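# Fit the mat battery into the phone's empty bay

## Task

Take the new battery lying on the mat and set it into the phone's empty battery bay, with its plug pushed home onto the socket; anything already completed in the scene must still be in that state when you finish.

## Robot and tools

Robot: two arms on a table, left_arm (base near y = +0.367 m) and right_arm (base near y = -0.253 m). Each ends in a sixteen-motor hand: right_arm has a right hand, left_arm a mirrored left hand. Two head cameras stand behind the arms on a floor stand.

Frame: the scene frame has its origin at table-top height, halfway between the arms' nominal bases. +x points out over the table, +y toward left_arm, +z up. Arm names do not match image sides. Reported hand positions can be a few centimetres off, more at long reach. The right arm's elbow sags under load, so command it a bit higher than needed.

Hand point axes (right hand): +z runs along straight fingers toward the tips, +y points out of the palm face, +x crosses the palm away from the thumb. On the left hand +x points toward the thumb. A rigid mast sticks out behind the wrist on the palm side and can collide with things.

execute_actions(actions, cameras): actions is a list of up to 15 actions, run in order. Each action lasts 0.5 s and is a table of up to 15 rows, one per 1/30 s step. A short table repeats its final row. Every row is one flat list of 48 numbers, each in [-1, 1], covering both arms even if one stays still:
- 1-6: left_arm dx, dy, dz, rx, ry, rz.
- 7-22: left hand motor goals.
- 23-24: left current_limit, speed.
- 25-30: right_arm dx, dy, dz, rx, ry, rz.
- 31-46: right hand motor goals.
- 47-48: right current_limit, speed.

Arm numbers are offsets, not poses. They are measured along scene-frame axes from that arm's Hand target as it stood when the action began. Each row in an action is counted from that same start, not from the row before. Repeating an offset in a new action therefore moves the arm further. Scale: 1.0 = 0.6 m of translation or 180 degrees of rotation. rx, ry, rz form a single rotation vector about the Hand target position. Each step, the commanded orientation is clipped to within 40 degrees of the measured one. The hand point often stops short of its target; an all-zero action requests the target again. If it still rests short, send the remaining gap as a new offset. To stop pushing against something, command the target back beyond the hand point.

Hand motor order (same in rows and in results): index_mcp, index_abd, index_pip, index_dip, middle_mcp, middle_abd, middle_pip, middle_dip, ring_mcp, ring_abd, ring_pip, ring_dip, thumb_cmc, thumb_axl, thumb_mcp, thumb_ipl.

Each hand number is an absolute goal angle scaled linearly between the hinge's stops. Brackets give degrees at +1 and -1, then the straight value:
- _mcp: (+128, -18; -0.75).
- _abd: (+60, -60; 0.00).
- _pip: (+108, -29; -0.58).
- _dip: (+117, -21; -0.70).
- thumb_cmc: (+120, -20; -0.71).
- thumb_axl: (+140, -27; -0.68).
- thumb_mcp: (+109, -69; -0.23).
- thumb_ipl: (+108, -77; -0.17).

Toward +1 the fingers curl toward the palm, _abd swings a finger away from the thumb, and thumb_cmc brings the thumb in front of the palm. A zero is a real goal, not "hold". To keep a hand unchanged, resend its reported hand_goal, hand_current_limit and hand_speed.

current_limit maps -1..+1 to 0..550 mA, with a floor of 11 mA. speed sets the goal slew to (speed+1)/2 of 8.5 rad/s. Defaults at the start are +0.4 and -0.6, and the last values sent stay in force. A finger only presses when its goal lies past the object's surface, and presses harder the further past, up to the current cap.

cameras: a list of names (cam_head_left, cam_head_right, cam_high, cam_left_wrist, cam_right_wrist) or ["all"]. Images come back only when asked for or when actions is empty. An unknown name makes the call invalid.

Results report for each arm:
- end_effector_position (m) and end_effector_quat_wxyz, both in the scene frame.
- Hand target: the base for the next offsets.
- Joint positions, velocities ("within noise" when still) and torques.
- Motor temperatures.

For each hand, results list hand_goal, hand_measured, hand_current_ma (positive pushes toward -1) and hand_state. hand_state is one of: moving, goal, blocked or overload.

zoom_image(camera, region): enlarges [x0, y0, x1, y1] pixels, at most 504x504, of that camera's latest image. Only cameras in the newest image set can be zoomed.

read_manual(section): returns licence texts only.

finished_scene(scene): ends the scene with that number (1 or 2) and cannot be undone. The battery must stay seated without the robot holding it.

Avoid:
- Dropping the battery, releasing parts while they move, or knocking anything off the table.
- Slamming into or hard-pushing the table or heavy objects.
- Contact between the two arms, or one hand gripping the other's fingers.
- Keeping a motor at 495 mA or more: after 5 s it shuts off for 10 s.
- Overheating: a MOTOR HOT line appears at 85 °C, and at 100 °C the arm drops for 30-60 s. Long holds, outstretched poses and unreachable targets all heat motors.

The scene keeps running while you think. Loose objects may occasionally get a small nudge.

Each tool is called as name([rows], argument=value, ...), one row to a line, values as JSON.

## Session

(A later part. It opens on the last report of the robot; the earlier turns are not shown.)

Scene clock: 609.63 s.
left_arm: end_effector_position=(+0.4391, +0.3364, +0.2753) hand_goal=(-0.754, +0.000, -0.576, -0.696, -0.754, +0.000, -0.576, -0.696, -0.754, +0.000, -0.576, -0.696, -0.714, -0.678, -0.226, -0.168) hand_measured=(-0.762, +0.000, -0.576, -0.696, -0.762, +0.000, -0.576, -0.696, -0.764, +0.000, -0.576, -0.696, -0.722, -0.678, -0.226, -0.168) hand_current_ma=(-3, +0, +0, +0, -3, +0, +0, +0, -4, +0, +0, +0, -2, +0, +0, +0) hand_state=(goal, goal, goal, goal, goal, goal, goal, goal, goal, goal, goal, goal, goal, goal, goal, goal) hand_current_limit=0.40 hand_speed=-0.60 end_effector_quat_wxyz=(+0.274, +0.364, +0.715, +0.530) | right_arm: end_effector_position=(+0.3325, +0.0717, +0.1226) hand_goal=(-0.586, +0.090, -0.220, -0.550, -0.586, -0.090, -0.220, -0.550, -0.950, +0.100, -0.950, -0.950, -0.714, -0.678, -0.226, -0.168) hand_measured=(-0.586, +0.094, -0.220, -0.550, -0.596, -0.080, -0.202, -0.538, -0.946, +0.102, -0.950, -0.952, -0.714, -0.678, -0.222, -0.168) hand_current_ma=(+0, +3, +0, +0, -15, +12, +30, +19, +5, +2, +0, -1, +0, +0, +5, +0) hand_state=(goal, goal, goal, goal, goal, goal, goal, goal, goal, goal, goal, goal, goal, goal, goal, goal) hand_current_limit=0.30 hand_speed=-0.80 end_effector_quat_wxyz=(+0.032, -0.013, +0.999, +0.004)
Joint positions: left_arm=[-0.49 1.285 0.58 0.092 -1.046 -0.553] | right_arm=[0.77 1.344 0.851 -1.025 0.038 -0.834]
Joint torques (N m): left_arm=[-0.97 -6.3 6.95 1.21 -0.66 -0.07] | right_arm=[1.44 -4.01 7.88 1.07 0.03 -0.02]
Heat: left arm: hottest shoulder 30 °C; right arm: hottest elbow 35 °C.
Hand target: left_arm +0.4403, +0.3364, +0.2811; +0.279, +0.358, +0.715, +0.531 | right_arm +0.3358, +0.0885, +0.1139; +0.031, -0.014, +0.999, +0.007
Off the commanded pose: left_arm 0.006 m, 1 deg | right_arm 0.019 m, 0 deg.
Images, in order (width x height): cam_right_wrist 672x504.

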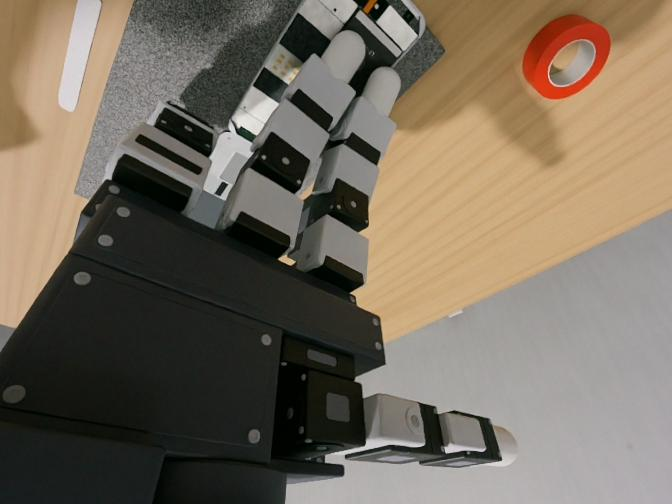

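execute_actions(actions=[], cameras=["cam_right_wrist","cam_head_left"])

zoom_image(camera="cam_right_wrist", region=[300, 0, 480, 135])

Scene clock: 611.43 s.
left_arm: end_effector_position=(+0.4391, +0.3364, +0.2753) hand_goal=(-0.754, +0.000, -0.576, -0.696, -0.754, +0.000, -0.576, -0.696, -0.754, +0.000, -0.576, -0.696, -0.714, -0.678, -0.226, -0.168) hand_measured=(-0.762, +0.000, -0.576, -0.696, -0.762, +0.000, -0.576, -0.696, -0.764, +0.000, -0.576, -0.696, -0.722, -0.678, -0.226, -0.168) hand_current_ma=(-3, +0, +0, +0, -3, +0, +0, +0, -4, +0, +0, +0, -2, +0, +0, +0) hand_state=(goal, goal, goal, goal, goal, goal, goal, goal, goal, goal, goal, goal, goal, goal, goal, goal) hand_current_limit=0.40 hand_speed=-0.60 end_effector_quat_wxyz=(+0.274, +0.364, +0.715, +0.530) | right_arm: end_effector_position=(+0.3325, +0.0717, +0.1226) hand_goal=(-0.586, +0.090, -0.220, -0.550, -0.586, -0.090, -0.220, -0.550, -0.950, +0.100, -0.950, -0.950, -0.714, -0.678, -0.226, -0.168) hand_measured=(-0.586, +0.094, -0.220, -0.550, -0.596, -0.080, -0.202, -0.538, -0.946, +0.102, -0.950, -0.952, -0.714, -0.678, -0.222, -0.168) hand_current_ma=(+0, +3, +0, +0, -15, +12, +30, +19, +5, +2, +0, -1, +0, +0, +5, +0) hand_state=(goal, goal, goal, goal, goal, goal, goal, goal, goal, goal, goal, goal, goal, goal, goal, goal) hand_current_limit=0.30 hand_speed=-0.80 end_effector_quat_wxyz=(+0.032, -0.013, +0.999, +0.004)
Joint positions: left_arm=[-0.49 1.285 0.58 0.092 -1.046 -0.553] | right_arm=[0.77 1.344 0.851 -1.025 0.038 -0.834]
Joint velocities: within noise
Joint torques (N m): left_arm=[-1.44 -6.42 7.1 1.09 -0.65 -0.09] | right_arm=[0.85 -5.19 7.99 1.4 -0.01 0.04]
Motor temperatures (°C): left_arm=[28 30 30 29 29 26] | right_arm=[28 25 35 30 25 24]
Heat: left arm: hottest shoulder 30 °C; right arm: hottest elbow 35 °C.
Hand target: left_arm +0.4403, +0.3364, +0.2811; +0.279, +0.358, +0.715, +0.531 | right_arm +0.3358, +0.0885, +0.1139; +0.031, -0.014, +0.999, +0.007
Off the commanded pose: left_arm 0.006 m, 1 deg | right_arm 0.019 m, 0 deg.
Images, in order (width x height): cam_head_left 672x504, cam_right_wrist 672x504.

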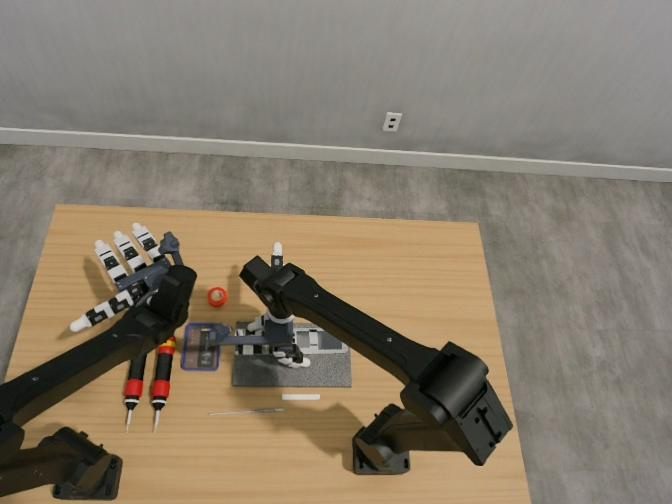

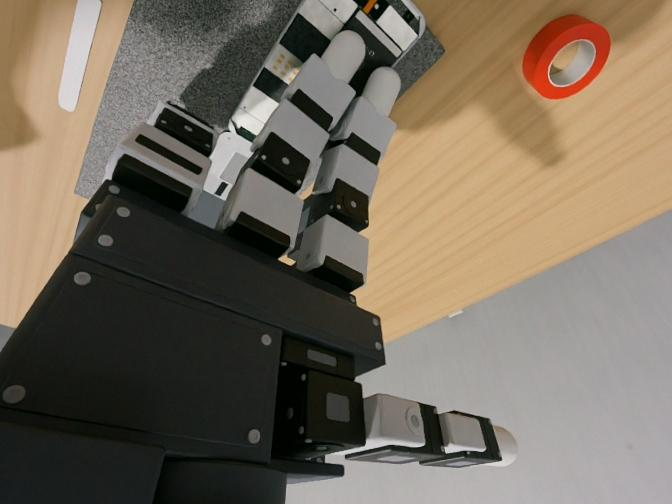

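Scaled by 2.800 from the camera's 672x504 image, which has a finer 960x720 frame.

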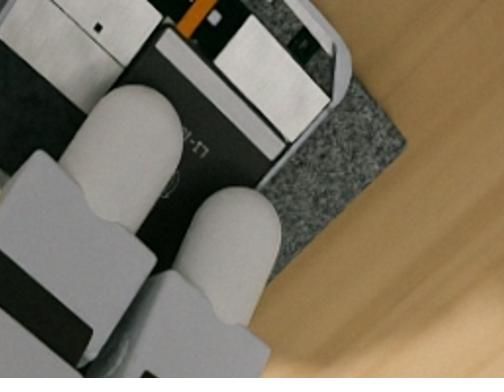

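zoom_image(camera="cam_right_wrist", region=[340, 0, 430, 60])

Scaled by 5.600 from the camera's 672x504 image, which has a finer 960x720 frame.

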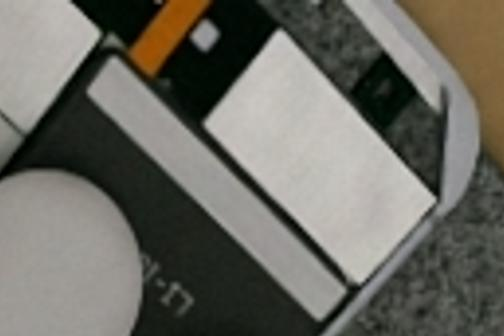

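execute_actions([
  [[0,0,0,0,0,0,-0.754,0,-0.576,-0.696,-0.754,0,-0.576,-0.696,-0.754,0,-0.576,-0.696,-0.714,-0.678,-0.226,-0.168,0.4,-0.6,0,0.012,0.004,0,0,0,-0.585,0.09,-0.22,-0.55,-0.585,-0.09,-0.22,-0.55,-0.95,0.1,-0.95,-0.95,-0.714,-0.678,-0.226,-0.168,0.3,-0.8]],
], cameras=["cam_right_wrist"])

zoom_image(camera="cam_right_wrist", region=[340, 0, 430, 60])

Scene clock: 613.80 s.
left_arm: end_effector_position=(+0.4391, +0.3364, +0.2753) hand_goal=(-0.754, +0.000, -0.576, -0.696, -0.754, +0.000, -0.576, -0.696, -0.754, +0.000, -0.576, -0.696, -0.714, -0.678, -0.226, -0.168) hand_measured=(-0.762, +0.000, -0.576, -0.696, -0.762, +0.000, -0.576, -0.696, -0.764, +0.000, -0.576, -0.696, -0.722, -0.678, -0.226, -0.168) hand_current_ma=(-3, +0, +0, +0, -3, +0, +0, +0, -4, +0, +0, +0, -2, +0, +0, +0) hand_state=(goal, goal, goal, goal, goal, goal, goal, goal, goal, goal, goal, goal, goal, goal, goal, goal) hand_current_limit=0.40 hand_speed=-0.60 end_effector_quat_wxyz=(+0.274, +0.364, +0.715, +0.530) | right_arm: end_effector_position=(+0.3318, +0.0724, +0.1217) hand_goal=(-0.586, +0.090, -0.220, -0.550, -0.586, -0.090, -0.220, -0.550, -0.950, +0.100, -0.950, -0.950, -0.714, -0.678, -0.226, -0.168) hand_measured=(-0.584, +0.094, -0.218, -0.550, -0.596, -0.080, -0.200, -0.534, -0.946, +0.102, -0.950, -0.952, -0.714, -0.678, -0.222, -0.168) hand_current_ma=(+2, +4, +1, +0, -16, +13, +37, +26, +5, +2, +0, -1, +0, +0, +5, +0) hand_state=(goal, goal, goal, goal, goal, goal, blocked, goal, goal, goal, goal, goal, goal, goal, goal, goal) hand_current_limit=0.30 hand_speed=-0.80 end_effector_quat_wxyz=(+0.033, -0.010, +0.999, +0.001)
Joint positions: left_arm=[-0.49 1.285 0.58 0.092 -1.046 -0.553] | right_arm=[0.778 1.345 0.851 -1.027 0.044 -0.819]
Joint torques (N m): left_arm=[-0.73 -6.71 7.17 1.05 -0.7 -0.06] | right_arm=[1.49 -2.67 9.07 0.84 -0.29 -0.02]
Heat: left arm: hottest shoulder 30 °C; right arm: hottest elbow 35 °C.
Hand target: left_arm +0.4403, +0.3364, +0.2811; +0.279, +0.358, +0.715, +0.531 | right_arm +0.3358, +0.0957, +0.1163; +0.031, -0.014, +0.999, +0.007
Off the commanded pose: left_arm 0.006 m, 1 deg | right_arm 0.024 m, 1 deg.
Images, in order (width x height): cam_right_wrist 672x504.

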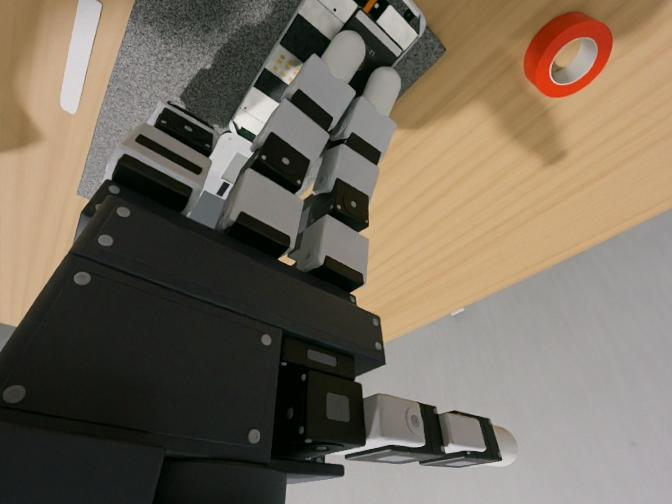

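Scaled by 5.600 from the camera's 672x504 image, which has a finer 960x720 frame.

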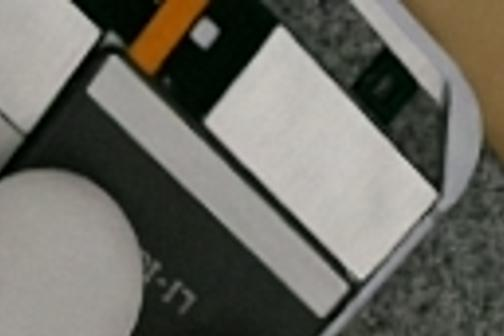

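execute_actions([
  [[0,0,0,0,0,0,-0.754,0,-0.576,-0.696,-0.754,0,-0.576,-0.696,-0.754,0,-0.576,-0.696,-0.714,-0.678,-0.226,-0.168,0.4,-0.6,0,0.002,0.013,0,0,0,-0.585,0.09,-0.22,-0.55,-0.585,-0.09,-0.22,-0.55,-0.95,0.1,-0.95,-0.95,-0.714,-0.678,-0.226,-0.168,0.3,-0.8]],
], cameras=["cam_right_wrist"])

zoom_image(camera="cam_right_wrist", region=[340, 0, 430, 60])

Scene clock: 615.20 s.
left_arm: end_effector_position=(+0.4391, +0.3364, +0.2753) hand_goal=(-0.754, +0.000, -0.576, -0.696, -0.754, +0.000, -0.576, -0.696, -0.754, +0.000, -0.576, -0.696, -0.714, -0.678, -0.226, -0.168) hand_measured=(-0.762, +0.000, -0.576, -0.696, -0.762, +0.000, -0.576, -0.696, -0.764, +0.000, -0.576, -0.696, -0.722, -0.678, -0.226, -0.168) hand_current_ma=(-3, +0, +0, +0, -3, +0, +0, +0, -4, +0, +0, +0, -2, +0, +0, +0) hand_state=(goal, goal, goal, goal, goal, goal, goal, goal, goal, goal, goal, goal, goal, goal, goal, goal) hand_current_limit=0.40 hand_speed=-0.60 end_effector_quat_wxyz=(+0.274, +0.364, +0.715, +0.530) | right_arm: end_effector_position=(+0.3319, +0.0740, +0.1226) hand_goal=(-0.586, +0.090, -0.220, -0.550, -0.586, -0.090, -0.220, -0.550, -0.950, +0.100, -0.950, -0.950, -0.714, -0.678, -0.226, -0.168) hand_measured=(-0.586, +0.092, -0.218, -0.550, -0.600, -0.086, -0.200, -0.534, -0.946, +0.102, -0.950, -0.952, -0.714, -0.678, -0.222, -0.168) hand_current_ma=(+1, +1, +1, +0, -24, +3, +37, +26, +5, +2, +0, -1, +0, +0, +5, +0) hand_state=(goal, goal, goal, goal, goal, goal, blocked, goal, goal, goal, goal, goal, goal, goal, goal, goal) hand_current_limit=0.30 hand_speed=-0.80 end_effector_quat_wxyz=(+0.030, -0.007, +1.000, -0.002)
Joint positions: left_arm=[-0.49 1.285 0.58 0.092 -1.046 -0.553] | right_arm=[0.783 1.351 0.861 -1.041 0.046 -0.81]
Joint torques (N m): left_arm=[-1.08 -6.42 7.27 1.09 -0.69 -0.03] | right_arm=[1.38 -4.72 9.46 0.72 -0.32 -0.05]
Heat: left arm: hottest shoulder 30 °C; right arm: hottest elbow 35 °C.
Hand target: left_arm +0.4403, +0.3364, +0.2811; +0.279, +0.358, +0.715, +0.531 | right_arm +0.3358, +0.0969, +0.1241; +0.031, -0.014, +0.999, +0.007
Off the commanded pose: left_arm 0.006 m, 1 deg | right_arm 0.023 m, 1 deg.
Images, in order (width x height): cam_right_wrist 672x504.

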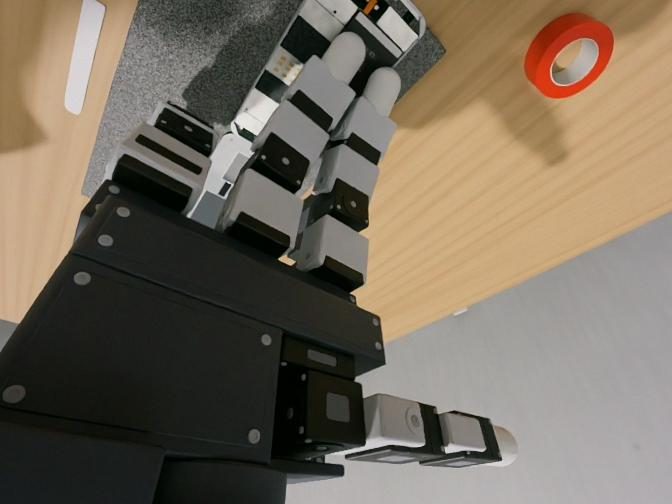

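Scaled by 5.600 from the camera's 672x504 image, which has a finer 960x720 frame.

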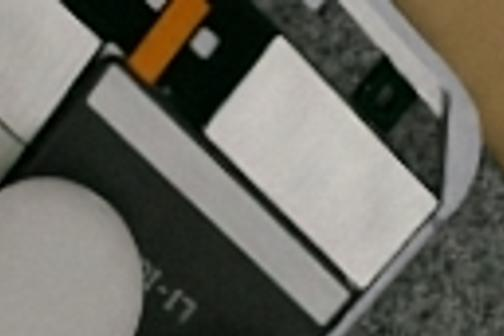

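execute_actions([
  [[0,0,0,0,0,0,-0.754,0,-0.576,-0.696,-0.754,0,-0.576,-0.696,-0.754,0,-0.576,-0.696,-0.714,-0.678,-0.226,-0.168,0.4,-0.6,0,0.008,0.008,0,0,0,-0.585,0.09,-0.22,-0.55,-0.585,-0.09,-0.22,-0.55,-0.95,0.1,-0.95,-0.95,-0.714,-0.678,-0.226,-0.168,0.3,-0.8]],
], cameras=["cam_right_wrist"])

zoom_image(camera="cam_right_wrist", region=[340, 0, 430, 60])

Scene clock: 616.40 s.
left_arm: end_effector_position=(+0.4391, +0.3364, +0.2753) hand_goal=(-0.754, +0.000, -0.576, -0.696, -0.754, +0.000, -0.576, -0.696, -0.754, +0.000, -0.576, -0.696, -0.714, -0.678, -0.226, -0.168) hand_measured=(-0.762, +0.000, -0.576, -0.696, -0.762, +0.000, -0.576, -0.696, -0.764, +0.000, -0.576, -0.696, -0.722, -0.678, -0.226, -0.168) hand_current_ma=(-3, +0, +0, +0, -3, +0, +0, +0, -4, +0, +0, +0, -2, +0, +0, +0) hand_state=(goal, goal, goal, goal, goal, goal, goal, goal, goal, goal, goal, goal, goal, goal, goal, goal) hand_current_limit=0.40 hand_speed=-0.60 end_effector_quat_wxyz=(+0.274, +0.364, +0.715, +0.530) | right_arm: end_effector_position=(+0.3318, +0.0811, +0.1232) hand_goal=(-0.586, +0.090, -0.220, -0.550, -0.586, -0.090, -0.220, -0.550, -0.950, +0.100, -0.950, -0.950, -0.714, -0.678, -0.226, -0.168) hand_measured=(-0.586, +0.092, -0.218, -0.550, -0.598, -0.094, -0.202, -0.534, -0.946, +0.102, -0.950, -0.952, -0.714, -0.678, -0.222, -0.168) hand_current_ma=(+0, +1, +1, +0, -21, -3, +31, +26, +5, +2, +0, -1, +0, +0, +5, +0) hand_state=(goal, goal, goal, goal, goal, goal, goal, goal, goal, goal, goal, goal, goal, goal, goal, goal) hand_current_limit=0.30 hand_speed=-0.80 end_effector_quat_wxyz=(+0.030, -0.005, +1.000, -0.002)
Joint positions: left_arm=[-0.49 1.285 0.58 0.092 -1.046 -0.553] | right_arm=[0.798 1.363 0.875 -1.044 0.046 -0.79]
Joint torques (N m): left_arm=[-1.32 -6.3 7.05 1.28 -0.66 -0.07] | right_arm=[1.26 -5.66 9.61 0.12 -0.26 -0.15]
Heat: left arm: hottest shoulder 30 °C; right arm: hottest elbow 35 °C.
Hand target: left_arm +0.4403, +0.3364, +0.2811; +0.279, +0.358, +0.715, +0.531 | right_arm +0.3358, +0.1017, +0.1289; +0.031, -0.014, +0.999, +0.007
Off the commanded pose: left_arm 0.006 m, 1 deg | right_arm 0.022 m, 2 deg.
Images, in order (width x height): cam_right_wrist 672x504.

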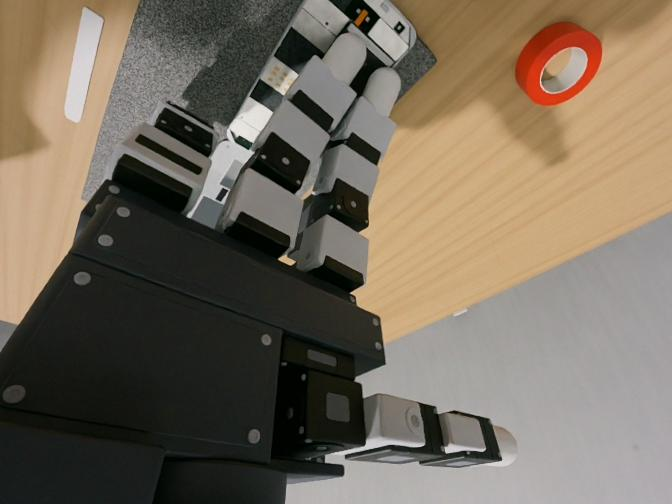

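Scaled by 5.600 from the camera's 672x504 image, which has a finer 960x720 frame.

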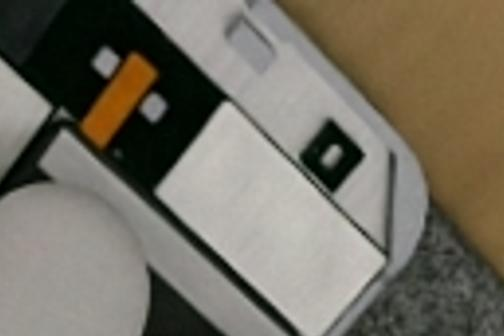

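zoom_image(camera="cam_right_wrist", region=[340, 0, 390, 40])

Scaled by 10.080 from the camera's 672x504 image, which has a finer 960x720 frame.

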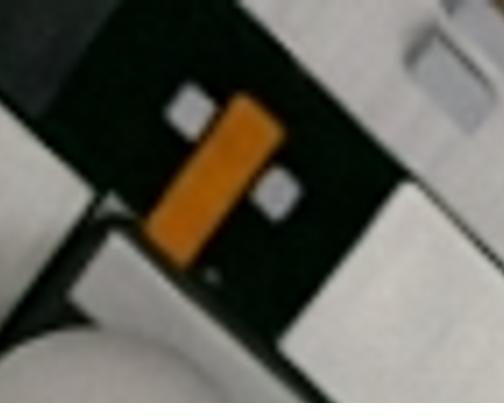

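execute_actions([
  [[0,0,0,0,0,0,-0.754,0,-0.576,-0.696,-0.754,0,-0.576,-0.696,-0.754,0,-0.576,-0.696,-0.714,-0.678,-0.226,-0.168,0.4,-0.6,0,-0.03,0.06,0,0,0,-0.62,0.09,-0.18,-0.55,-0.62,-0.09,-0.18,-0.55,-0.95,0.1,-0.95,-0.95,-0.714,-0.678,-0.226,-0.168,0.4,-0.7]],
  [[0,0,0,0,0,0,-0.754,0,-0.576,-0.696,-0.754,0,-0.576,-0.696,-0.754,0,-0.576,-0.696,-0.714,-0.678,-0.226,-0.168,0.4,-0.6,0,0,0.06,0,0,0,-0.62,0.09,-0.18,-0.55,-0.62,-0.09,-0.18,-0.55,-0.95,0.1,-0.95,-0.95,-0.714,-0.678,-0.226,-0.168,0.4,-0.7]],
], cameras=["cam_right_wrist"])

zoom_image(camera="cam_right_wrist", region=[300, 0, 420, 90])

Scene clock: 620.33 s.
left_arm: end_effector_position=(+0.4391, +0.3364, +0.2753) hand_goal=(-0.754, +0.000, -0.576, -0.696, -0.754, +0.000, -0.576, -0.696, -0.754, +0.000, -0.576, -0.696, -0.714, -0.678, -0.226, -0.168) hand_measured=(-0.762, +0.000, -0.576, -0.696, -0.762, +0.000, -0.576, -0.696, -0.764, +0.000, -0.576, -0.696, -0.722, -0.678, -0.226, -0.168) hand_current_ma=(-3, +0, +0, +0, -3, +0, +0, +0, -4, +0, +0, +0, -2, +0, +0, +0) hand_state=(goal, goal, goal, goal, goal, goal, goal, goal, goal, goal, goal, goal, goal, goal, goal, goal) hand_current_limit=0.40 hand_speed=-0.60 end_effector_quat_wxyz=(+0.274, +0.364, +0.715, +0.530) | right_arm: end_effector_position=(+0.3193, +0.0751, +0.1751) hand_goal=(-0.620, +0.090, -0.180, -0.550, -0.620, -0.090, -0.180, -0.550, -0.950, +0.100, -0.950, -0.950, -0.714, -0.678, -0.226, -0.168) hand_measured=(-0.620, +0.092, -0.184, -0.550, -0.620, -0.092, -0.182, -0.548, -0.946, +0.102, -0.950, -0.952, -0.714, -0.678, -0.222, -0.168) hand_current_ma=(+1, +1, -5, +0, +1, -2, -1, +2, +5, +2, +0, -1, +0, +0, +5, +0) hand_state=(goal, goal, goal, goal, goal, goal, goal, goal, goal, goal, goal, goal, goal, goal, goal, goal) hand_current_limit=0.40 hand_speed=-0.70 end_effector_quat_wxyz=(+0.012, -0.017, +1.000, -0.013)
Joint positions: left_arm=[-0.49 1.285 0.58 0.092 -1.046 -0.553] | right_arm=[0.801 1.294 0.967 -1.245 0.035 -0.81]
Joint torques (N m): left_arm=[-0.73 -6.71 7.01 1.1 -0.68 -0.06] | right_arm=[-1.2 -8.7 10.76 -0.09 -0.18 -0.26]
Heat: left arm: hottest shoulder 30 °C; right arm: hottest elbow 35 °C.
Hand target: left_arm +0.4403, +0.3364, +0.2811; +0.279, +0.358, +0.715, +0.531 | right_arm +0.3358, +0.0837, +0.2009; +0.031, -0.014, +0.999, +0.007
Off the commanded pose: left_arm 0.006 m, 1 deg | right_arm 0.032 m, 3 deg.
Images, in order (width x height): cam_right_wrist 672x504.

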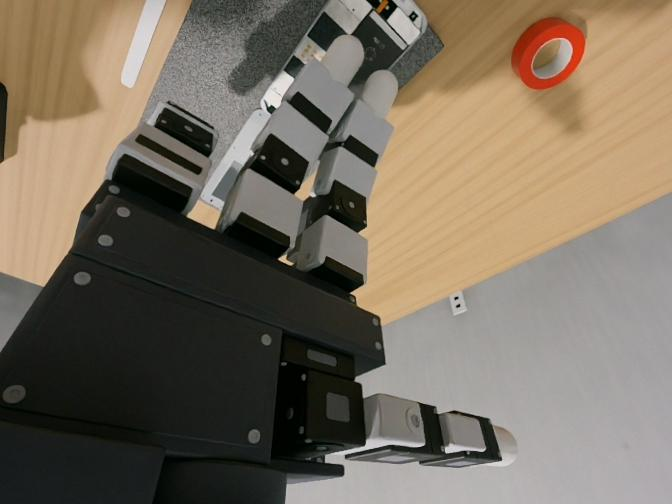

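Scaled by 4.200 from the camera's 672x504 image, which has a finer 960x720 frame.

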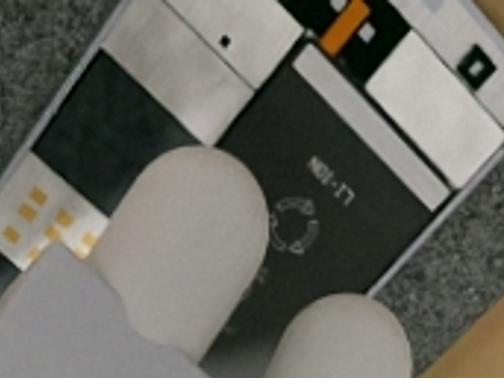

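execute_actions([
  [[0,0,0,0,0,0,-0.754,0,-0.576,-0.696,-0.754,0,-0.576,-0.696,-0.754,0,-0.576,-0.696,-0.714,-0.678,-0.226,-0.168,0.4,-0.6,0.02,0.06,-0.02,0,0,0,-0.95,0.0,-0.95,-0.95,-0.95,0,-0.95,-0.95,-0.95,0.1,-0.95,-0.95,-0.714,-0.678,-0.226,-0.168,0.4,-0.5]],
  [[0,0,0,0,0,0,-0.754,0,-0.576,-0.696,-0.754,0,-0.576,-0.696,-0.754,0,-0.576,-0.696,-0.714,-0.678,-0.226,-0.168,0.4,-0.6,0,0,0,0,0,0,-0.95,0.0,-0.95,-0.95,-0.95,0,-0.95,-0.95,-0.95,0.1,-0.95,-0.95,-0.714,-0.678,-0.226,-0.168,0.4,-0.5]],
], cameras=["cam_right_wrist"])

zoom_image(camera="cam_right_wrist", region=[220, 0, 420, 180])

zoom_image(camera="cam_right_wrist", region=[320, 0, 400, 60])

Scene clock: 622.23 s.
left_arm: end_effector_position=(+0.4391, +0.3364, +0.2753) hand_goal=(-0.754, +0.000, -0.576, -0.696, -0.754, +0.000, -0.576, -0.696, -0.754, +0.000, -0.576, -0.696, -0.714, -0.678, -0.226, -0.168) hand_measured=(-0.762, +0.000, -0.576, -0.696, -0.762, +0.000, -0.576, -0.696, -0.764, +0.000, -0.576, -0.696, -0.722, -0.678, -0.226, -0.168) hand_current_ma=(-3, +0, +0, +0, -3, +0, +0, +0, -4, +0, +0, +0, -2, +0, +0, +0) hand_state=(goal, goal, goal, goal, goal, goal, goal, goal, goal, goal, goal, goal, goal, goal, goal, goal) hand_current_limit=0.40 hand_speed=-0.60 end_effector_quat_wxyz=(+0.274, +0.364, +0.715, +0.530) | right_arm: end_effector_position=(+0.3323, +0.1006, +0.1693) hand_goal=(-0.950, +0.000, -0.950, -0.950, -0.950, +0.000, -0.950, -0.950, -0.950, +0.100, -0.950, -0.950, -0.714, -0.678, -0.226, -0.168) hand_measured=(-0.942, +0.002, -0.944, -0.946, -0.942, -0.002, -0.944, -0.946, -0.946, +0.102, -0.950, -0.952, -0.714, -0.678, -0.222, -0.168) hand_current_ma=(+13, +2, +8, +3, +13, -2, +7, +3, +5, +2, +0, -1, +0, +0, +5, +0) hand_state=(goal, goal, goal, goal, goal, goal, goal, goal, goal, goal, goal, goal, goal, goal, goal, goal) hand_current_limit=0.40 hand_speed=-0.50 end_effector_quat_wxyz=(+0.011, -0.018, +1.000, -0.011)
Joint positions: left_arm=[-0.49 1.285 0.58 0.092 -1.046 -0.553] | right_arm=[0.822 1.373 1.024 -1.223 0.032 -0.79]
Joint torques (N m): left_arm=[-1.2 -6.01 7.06 1.17 -0.66 -0.09] | right_arm=[0.91 -8.35 10.85 0.16 0.17 -0.08]
Heat: left arm: hottest shoulder 30 °C; right arm: hottest elbow 35 °C.
Hand target: left_arm +0.4403, +0.3364, +0.2811; +0.279, +0.358, +0.715, +0.531 | right_arm +0.3478, +0.1197, +0.1889; +0.031, -0.014, +0.999, +0.007
Off the commanded pose: left_arm 0.006 m, 1 deg | right_arm 0.031 m, 3 deg.
Images, in order (width x height): cam_right_wrist 672x504.

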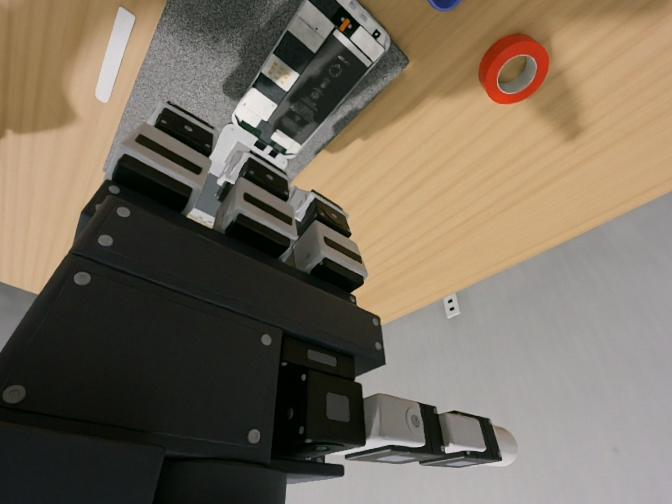

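Scaled by 2.520 from the camera's 672x504 image, which has a finer 960x720 frame.

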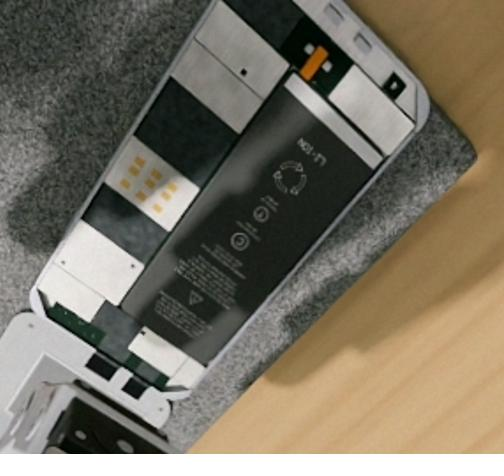

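Scaled by 6.300 from the camera's 672x504 image, which has a finer 960x720 frame.

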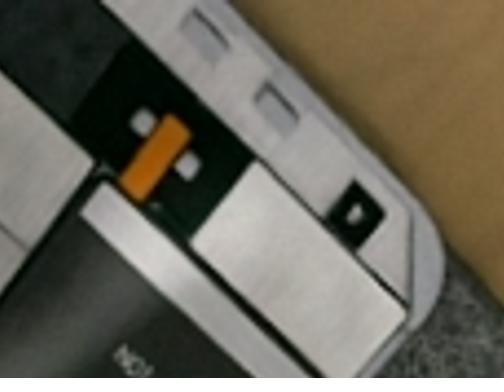

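zoom_image(camera="cam_right_wrist", region=[255, 100, 325, 155])

zoom_image(camera="cam_right_wrist", region=[325, 5, 385, 50])

Scaled by 7.200 from the camera's 672x504 image, which has a finer 960x720 frame.

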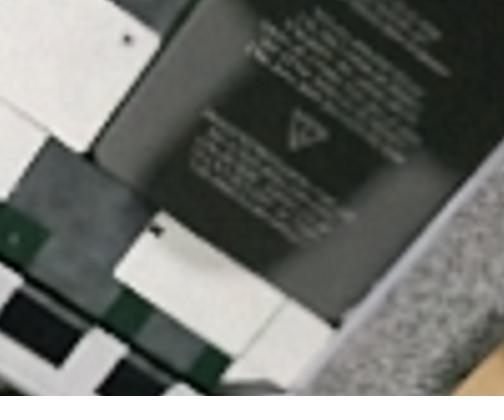

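Scaled by 8.400 from the camera's 672x504 image, which has a finer 960x720 frame.

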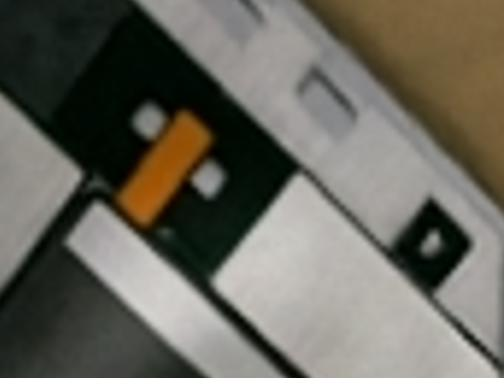

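execute_actions([
  [[0,0,0,0,0,0,-0.754,0,-0.576,-0.696,-0.754,0,-0.576,-0.696,-0.754,0,-0.576,-0.696,-0.714,-0.678,-0.226,-0.168,0.4,-0.6,-0.014,-0.032,0.04,0,0,0,-0.95,-0.1,-0.95,-0.95,-0.7,0.045,-0.9,-0.9,-0.95,0.15,-0.95,-0.95,-0.714,-0.678,-0.226,-0.168,0.4,-0.5]],
  [[0,0,0,0,0,0,-0.754,0,-0.576,-0.696,-0.754,0,-0.576,-0.696,-0.754,0,-0.576,-0.696,-0.714,-0.678,-0.226,-0.168,0.4,-0.6,0,0,0,0,0,0,-0.95,-0.1,-0.95,-0.95,-0.6,0.045,-0.22,-0.55,-0.95,0.15,-0.95,-0.95,-0.714,-0.678,-0.226,-0.168,0.5,-0.5]],
  [[0,0,0,0,0,0,-0.754,0,-0.576,-0.696,-0.754,0,-0.576,-0.696,-0.754,0,-0.576,-0.696,-0.714,-0.678,-0.226,-0.168,0.4,-0.6,0,0,-0.08,0,0,0,-0.95,-0.1,-0.95,-0.95,-0.6,0.045,-0.22,-0.55,-0.95,0.15,-0.95,-0.95,-0.714,-0.678,-0.226,-0.168,0.5,-0.5]],
], cameras=["cam_right_wrist"])

zoom_image(camera="cam_right_wrist", region=[310, 0, 410, 90])

Scene clock: 626.57 s.
left_arm: end_effector_position=(+0.4391, +0.3364, +0.2753) hand_goal=(-0.754, +0.000, -0.576, -0.696, -0.754, +0.000, -0.576, -0.696, -0.754, +0.000, -0.576, -0.696, -0.714, -0.678, -0.226, -0.168) hand_measured=(-0.762, +0.000, -0.576, -0.696, -0.762, +0.000, -0.576, -0.696, -0.764, +0.000, -0.576, -0.696, -0.722, -0.678, -0.226, -0.168) hand_current_ma=(-3, +0, +0, +0, -3, +0, +0, +0, -4, +0, +0, +0, -2, +0, +0, +0) hand_state=(goal, goal, goal, goal, goal, goal, goal, goal, goal, goal, goal, goal, goal, goal, goal, goal) hand_current_limit=0.40 hand_speed=-0.60 end_effector_quat_wxyz=(+0.274, +0.364, +0.715, +0.530) | right_arm: end_effector_position=(+0.3326, +0.1000, +0.1680) hand_goal=(-0.950, -0.100, -0.950, -0.950, -0.600, +0.044, -0.220, -0.550, -0.950, +0.150, -0.950, -0.950, -0.714, -0.678, -0.226, -0.168) hand_measured=(-0.942, -0.096, -0.944, -0.946, -0.602, +0.042, -0.224, -0.554, -0.946, +0.146, -0.950, -0.952, -0.714, -0.678, -0.222, -0.168) hand_current_ma=(+13, +2, +7, +3, -2, -2, -4, -3, +5, -3, +0, -1, +0, +0, +5, +0) hand_state=(goal, goal, goal, goal, goal, goal, goal, goal, goal, goal, goal, goal, goal, goal, goal, goal) hand_current_limit=0.50 hand_speed=-0.50 end_effector_quat_wxyz=(+0.028, -0.017, +0.999, +0.006)
Joint positions: left_arm=[-0.49 1.285 0.58 0.092 -1.046 -0.553] | right_arm=[0.821 1.345 0.983 -1.16 0.032 -0.79]
Joint torques (N m): left_arm=[-1.49 -6.53 7.3 1.22 -0.63 -0.07] | right_arm=[-1.08 -7.88 6.91 0.57 0.05 -0.25]
Heat: left arm: hottest shoulder 30 °C; right arm: hottest elbow 35 °C.
Hand target: left_arm +0.4403, +0.3364, +0.2811; +0.279, +0.358, +0.715, +0.531 | right_arm +0.3394, +0.1005, +0.1649; +0.031, -0.014, +0.999, +0.007
Off the commanded pose: left_arm 0.006 m, 1 deg | right_arm 0.008 m, 0 deg.
Images, in order (width x height): cam_right_wrist 672x504.

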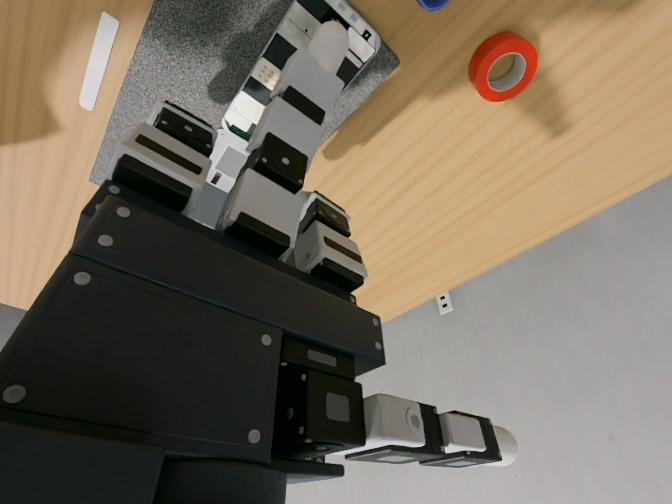

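Scaled by 5.040 from the camera's 672x504 image, which has a finer 960x720 frame.

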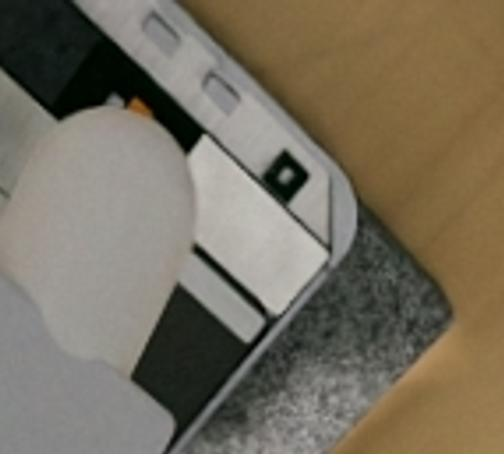

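execute_actions([
  [[0,0,0,0,0,0,-0.754,0,-0.576,-0.696,-0.754,0,-0.576,-0.696,-0.754,0,-0.576,-0.696,-0.714,-0.678,-0.226,-0.168,0.4,-0.6,0,0,-0.065,0,0,0,-0.95,-0.1,-0.95,-0.95,-0.6,0.045,-0.22,-0.55,-0.95,0.15,-0.95,-0.95,-0.714,-0.678,-0.226,-0.168,0.5,-0.5]],
], cameras=["cam_right_wrist"])

zoom_image(camera="cam_right_wrist", region=[310, 0, 410, 90])

Scene clock: 628.03 s.
left_arm: end_effector_position=(+0.4391, +0.3364, +0.2753) hand_goal=(-0.754, +0.000, -0.576, -0.696, -0.754, +0.000, -0.576, -0.696, -0.754, +0.000, -0.576, -0.696, -0.714, -0.678, -0.226, -0.168) hand_measured=(-0.762, +0.000, -0.576, -0.696, -0.762, +0.000, -0.576, -0.696, -0.764, +0.000, -0.576, -0.696, -0.722, -0.678, -0.226, -0.168) hand_current_ma=(-3, +0, +0, +0, -3, +0, +0, +0, -4, +0, +0, +0, -2, +0, +0, +0) hand_state=(goal, goal, goal, goal, goal, goal, goal, goal, goal, goal, goal, goal, goal, goal, goal, goal) hand_current_limit=0.40 hand_speed=-0.60 end_effector_quat_wxyz=(+0.274, +0.364, +0.715, +0.530) | right_arm: end_effector_position=(+0.3330, +0.0978, +0.1262) hand_goal=(-0.950, -0.100, -0.950, -0.950, -0.600, +0.044, -0.220, -0.550, -0.950, +0.150, -0.950, -0.950, -0.714, -0.678, -0.226, -0.168) hand_measured=(-0.942, -0.096, -0.944, -0.946, -0.602, +0.048, -0.220, -0.550, -0.946, +0.146, -0.950, -0.952, -0.714, -0.678, -0.222, -0.168) hand_current_ma=(+12, +2, +7, +3, -2, +2, +0, +0, +5, -3, +0, -1, +0, +0, +5, +0) hand_state=(goal, goal, goal, goal, goal, goal, goal, goal, goal, goal, goal, goal, goal, goal, goal, goal) hand_current_limit=0.50 hand_speed=-0.50 end_effector_quat_wxyz=(+0.026, -0.016, +1.000, +0.004)
Joint positions: left_arm=[-0.49 1.285 0.58 0.092 -1.046 -0.553] | right_arm=[0.816 1.394 0.912 -1.047 0.032 -0.793]
Joint torques (N m): left_arm=[-1.14 -6.07 7.04 1.16 -0.67 -0.08] | right_arm=[-1.55 -7.71 7.19 0.62 0.03 -0.25]
Heat: left arm: hottest shoulder 30 °C; right arm: hottest elbow 35 °C.
Hand target: left_arm +0.4403, +0.3364, +0.2811; +0.279, +0.358, +0.715, +0.531 | right_arm +0.3394, +0.1005, +0.1259; +0.031, -0.014, +0.999, +0.007
Off the commanded pose: left_arm 0.006 m, 1 deg | right_arm 0.007 m, 1 deg.
Images, in order (width x height): cam_right_wrist 672x504.

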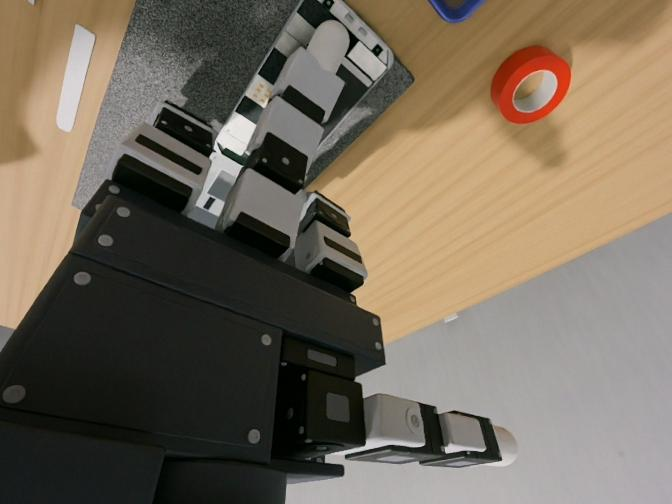

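Scaled by 5.040 from the camera's 672x504 image, which has a finer 960x720 frame.

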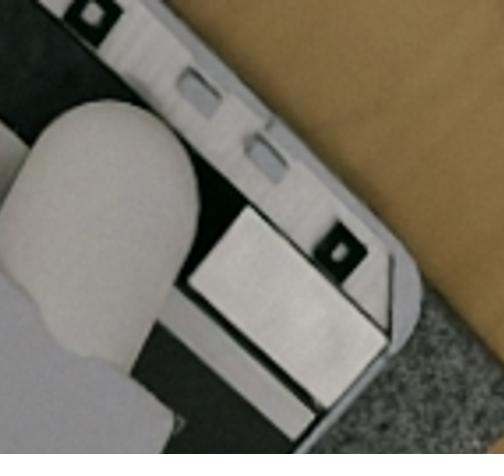

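execute_actions([
  [[0,0,0,0,0,0,-0.754,0,-0.576,-0.696,-0.754,0,-0.576,-0.696,-0.754,0,-0.576,-0.696,-0.714,-0.678,-0.226,-0.168,0.4,-0.6,0.012,0,0.08,0,0,0,-0.95,-0.1,-0.95,-0.95,-0.6,0.045,-0.22,-0.55,-0.95,0.15,-0.95,-0.95,-0.714,-0.678,-0.226,-0.168,0.5,-0.5]],
  [[0,0,0,0,0,0,-0.754,0,-0.576,-0.696,-0.754,0,-0.576,-0.696,-0.754,0,-0.576,-0.696,-0.714,-0.678,-0.226,-0.168,0.4,-0.6,-0.002,0,-0.085,0,0,0,-0.95,-0.1,-0.95,-0.95,-0.6,0.045,-0.22,-0.55,-0.95,0.15,-0.95,-0.95,-0.714,-0.678,-0.226,-0.168,0.5,-0.5]],
], cameras=["cam_right_wrist"])

zoom_image(camera="cam_right_wrist", region=[310, 0, 410, 90])

Scene clock: 630.57 s.
left_arm: end_effector_position=(+0.4391, +0.3364, +0.2753) hand_goal=(-0.754, +0.000, -0.576, -0.696, -0.754, +0.000, -0.576, -0.696, -0.754, +0.000, -0.576, -0.696, -0.714, -0.678, -0.226, -0.168) hand_measured=(-0.762, +0.000, -0.576, -0.696, -0.762, +0.000, -0.576, -0.696, -0.764, +0.000, -0.576, -0.696, -0.722, -0.678, -0.226, -0.168) hand_current_ma=(-3, +0, +0, +0, -3, +0, +0, +0, -4, +0, +0, +0, -2, +0, +0, +0) hand_state=(goal, goal, goal, goal, goal, goal, goal, goal, goal, goal, goal, goal, goal, goal, goal, goal) hand_current_limit=0.40 hand_speed=-0.60 end_effector_quat_wxyz=(+0.274, +0.364, +0.715, +0.530) | right_arm: end_effector_position=(+0.3396, +0.0990, +0.1267) hand_goal=(-0.950, -0.100, -0.950, -0.950, -0.600, +0.044, -0.220, -0.550, -0.950, +0.150, -0.950, -0.950, -0.714, -0.678, -0.226, -0.168) hand_measured=(-0.942, -0.098, -0.944, -0.946, -0.598, +0.050, -0.216, -0.548, -0.946, +0.146, -0.950, -0.952, -0.714, -0.678, -0.222, -0.168) hand_current_ma=(+12, +2, +7, +3, +1, +6, +3, +2, +5, -3, +0, -1, +1, +0, +5, +0) hand_state=(goal, goal, goal, goal, goal, goal, goal, goal, goal, goal, goal, goal, goal, goal, goal, goal) hand_current_limit=0.50 hand_speed=-0.50 end_effector_quat_wxyz=(+0.028, -0.017, +0.999, +0.006)
Joint positions: left_arm=[-0.49 1.285 0.58 0.092 -1.046 -0.553] | right_arm=[0.806 1.405 0.923 -1.041 0.032 -0.805]
Joint velocities: left_arm=[within noise] | right_arm=[-0.005 0.044 -0.002 -0.012 -0.007 0.022]
Joint torques (N m): left_arm=[-1.2 -6.48 6.97 1.01 -0.69 -0.09] | right_arm=[-1.96 -8.7 6.54 0.53 0 -0.23]
Heat: left arm: hottest shoulder 30 °C; right arm: hottest elbow 35 °C.
Hand target: left_arm +0.4403, +0.3364, +0.2811; +0.279, +0.358, +0.715, +0.531 | right_arm +0.3454, +0.1005, +0.1229; +0.031, -0.014, +0.999, +0.007
Off the commanded pose: left_arm 0.006 m, 1 deg | right_arm 0.007 m, 0 deg.
Images, in order (width x height): cam_right_wrist 672x504.

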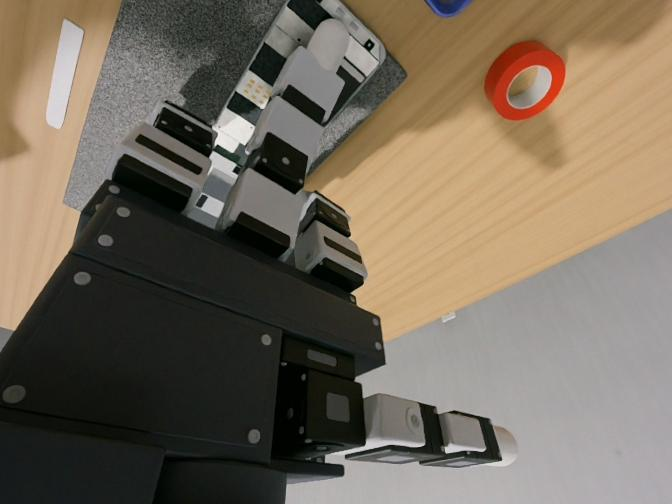

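Scaled by 5.040 from the camera's 672x504 image, which has a finer 960x720 frame.

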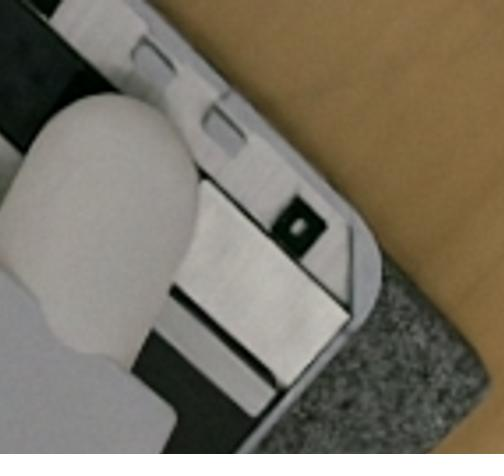

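execute_actions([
  [[0,0,0,0,0,0,-0.754,0,-0.576,-0.696,-0.754,0,-0.576,-0.696,-0.754,0,-0.576,-0.696,-0.714,-0.678,-0.226,-0.168,0.4,-0.6,0,0,-0.03,0,0,0,-0.95,-0.1,-0.95,-0.95,-0.6,0.045,-0.22,-0.55,-0.95,0.15,-0.95,-0.95,-0.714,-0.678,-0.226,-0.168,0.5,-0.5]],
], cameras=["cam_right_wrist"])

zoom_image(camera="cam_right_wrist", region=[310, 0, 410, 90])

Scene clock: 632.37 s.
left_arm: end_effector_position=(+0.4391, +0.3364, +0.2753) hand_goal=(-0.754, +0.000, -0.576, -0.696, -0.754, +0.000, -0.576, -0.696, -0.754, +0.000, -0.576, -0.696, -0.714, -0.678, -0.226, -0.168) hand_measured=(-0.762, +0.000, -0.576, -0.696, -0.762, +0.000, -0.576, -0.696, -0.764, +0.000, -0.576, -0.696, -0.722, -0.678, -0.226, -0.168) hand_current_ma=(-3, +0, +0, +0, -3, +0, +0, +0, -4, +0, +0, +0, -2, +0, +0, +0) hand_state=(goal, goal, goal, goal, goal, goal, goal, goal, goal, goal, goal, goal, goal, goal, goal, goal) hand_current_limit=0.40 hand_speed=-0.60 end_effector_quat_wxyz=(+0.274, +0.364, +0.715, +0.530) | right_arm: end_effector_position=(+0.3420, +0.0959, +0.1220) hand_goal=(-0.950, -0.100, -0.950, -0.950, -0.600, +0.044, -0.220, -0.550, -0.950, +0.150, -0.950, -0.950, -0.714, -0.678, -0.226, -0.168) hand_measured=(-0.942, -0.098, -0.944, -0.946, -0.594, +0.080, -0.194, -0.532, -0.946, +0.146, -0.950, -0.952, -0.714, -0.678, -0.222, -0.168) hand_current_ma=(+12, +2, +7, +3, +8, +65, +51, +33, +5, -3, +0, -1, +1, +0, +5, +0) hand_state=(goal, goal, goal, goal, goal, blocked, blocked, goal, goal, goal, goal, goal, goal, goal, goal, goal) hand_current_limit=0.50 hand_speed=-0.50 end_effector_quat_wxyz=(+0.034, -0.017, +0.999, +0.006)
Joint positions: left_arm=[-0.49 1.285 0.58 0.092 -1.046 -0.553] | right_arm=[0.798 1.405 0.907 -1.016 0.038 -0.814]
Joint torques (N m): left_arm=[-1.79 -7.18 6.94 1.14 -0.64 -0.05] | right_arm=[-1.08 -6.48 5.67 1.89 0.07 -0.16]
Heat: left arm: hottest shoulder 30 °C; right arm: hottest elbow 35 °C.
Hand target: left_arm +0.4403, +0.3364, +0.2811; +0.279, +0.358, +0.715, +0.531 | right_arm +0.3454, +0.1005, +0.1049; +0.031, -0.014, +0.999, +0.007
Off the commanded pose: left_arm 0.006 m, 1 deg | right_arm 0.018 m, 0 deg.
Images, in order (width x height): cam_right_wrist 672x504.

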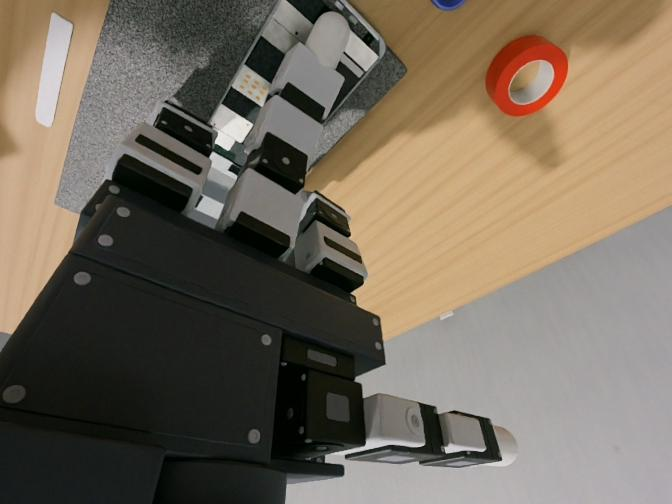

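Scaled by 5.040 from the camera's 672x504 image, which has a finer 960x720 frame.

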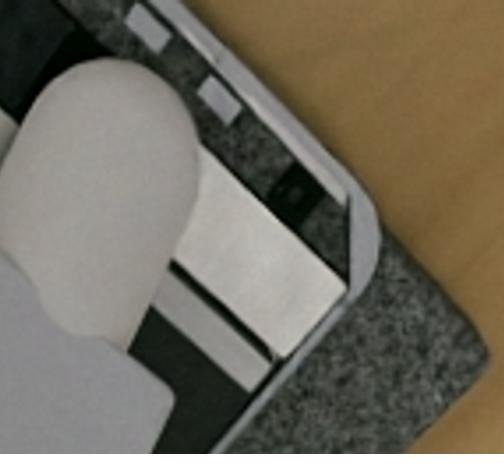

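execute_actions([
  [[0,0,0,0,0,0,-0.754,0,-0.576,-0.696,-0.754,0,-0.576,-0.696,-0.754,0,-0.576,-0.696,-0.714,-0.678,-0.226,-0.168,0.4,-0.6,-0.004,0.002,-0.018,0,0,0,-0.95,-0.1,-0.95,-0.95,-0.6,0.045,-0.22,-0.55,-0.95,0.15,-0.95,-0.95,-0.714,-0.678,-0.226,-0.168,0.5,-0.5]],
], cameras=["cam_right_wrist"])

zoom_image(camera="cam_right_wrist", region=[310, 0, 410, 90])

Scene clock: 633.77 s.
left_arm: end_effector_position=(+0.4391, +0.3364, +0.2753) hand_goal=(-0.754, +0.000, -0.576, -0.696, -0.754, +0.000, -0.576, -0.696, -0.754, +0.000, -0.576, -0.696, -0.714, -0.678, -0.226, -0.168) hand_measured=(-0.762, +0.000, -0.576, -0.696, -0.762, +0.000, -0.576, -0.696, -0.764, +0.000, -0.576, -0.696, -0.722, -0.678, -0.226, -0.168) hand_current_ma=(-3, +0, +0, +0, -3, +0, +0, +0, -4, +0, +0, +0, -2, +0, +0, +0) hand_state=(goal, goal, goal, goal, goal, goal, goal, goal, goal, goal, goal, goal, goal, goal, goal, goal) hand_current_limit=0.40 hand_speed=-0.60 end_effector_quat_wxyz=(+0.274, +0.364, +0.715, +0.530) | right_arm: end_effector_position=(+0.3425, +0.0934, +0.1180) hand_goal=(-0.950, -0.100, -0.950, -0.950, -0.600, +0.044, -0.220, -0.550, -0.950, +0.150, -0.950, -0.950, -0.714, -0.678, -0.226, -0.168) hand_measured=(-0.942, -0.098, -0.944, -0.946, -0.588, +0.096, -0.172, -0.514, -0.946, +0.146, -0.950, -0.952, -0.714, -0.678, -0.222, -0.168) hand_current_ma=(+12, +2, +7, +3, +19, +107, +117, +77, +5, -3, +0, -1, +1, +0, +5, +0) hand_state=(goal, goal, goal, goal, goal, blocked, blocked, blocked, goal, goal, goal, goal, goal, goal, goal, goal) hand_current_limit=0.50 hand_speed=-0.50 end_effector_quat_wxyz=(+0.036, -0.016, +0.999, +0.006)
Joint positions: left_arm=[-0.49 1.285 0.58 0.092 -1.046 -0.553] | right_arm=[0.795 1.405 0.895 -1.001 0.042 -0.814]
Joint torques (N m): left_arm=[-1.38 -6.77 7.08 1.36 -0.69 -0.03] | right_arm=[0.26 -5.01 5.03 2.24 -0.19 -0.09]
Heat: left arm: hottest shoulder 30 °C; right arm: hottest elbow 35 °C.
Hand target: left_arm +0.4403, +0.3364, +0.2811; +0.279, +0.358, +0.715, +0.531 | right_arm +0.3430, +0.1017, +0.0941; +0.031, -0.014, +0.999, +0.007
Off the commanded pose: left_arm 0.006 m, 1 deg | right_arm 0.025 m, 1 deg.
Images, in order (width x height): cam_right_wrist 672x504.

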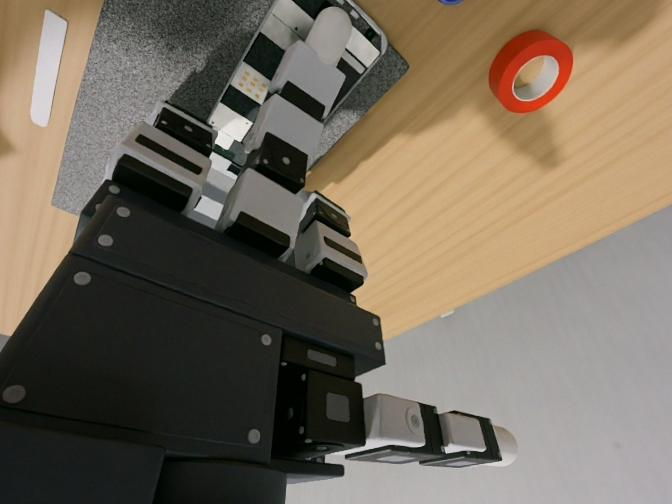

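Scaled by 5.040 from the camera's 672x504 image, which has a finer 960x720 frame.

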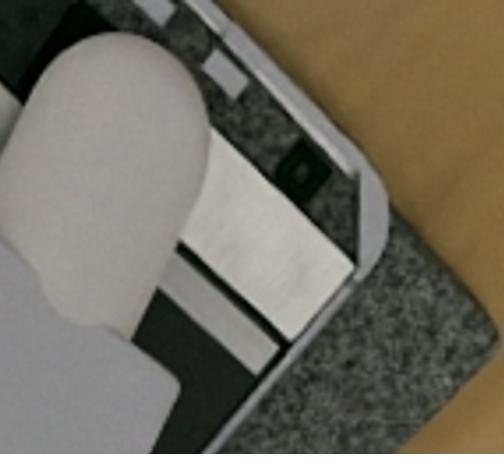

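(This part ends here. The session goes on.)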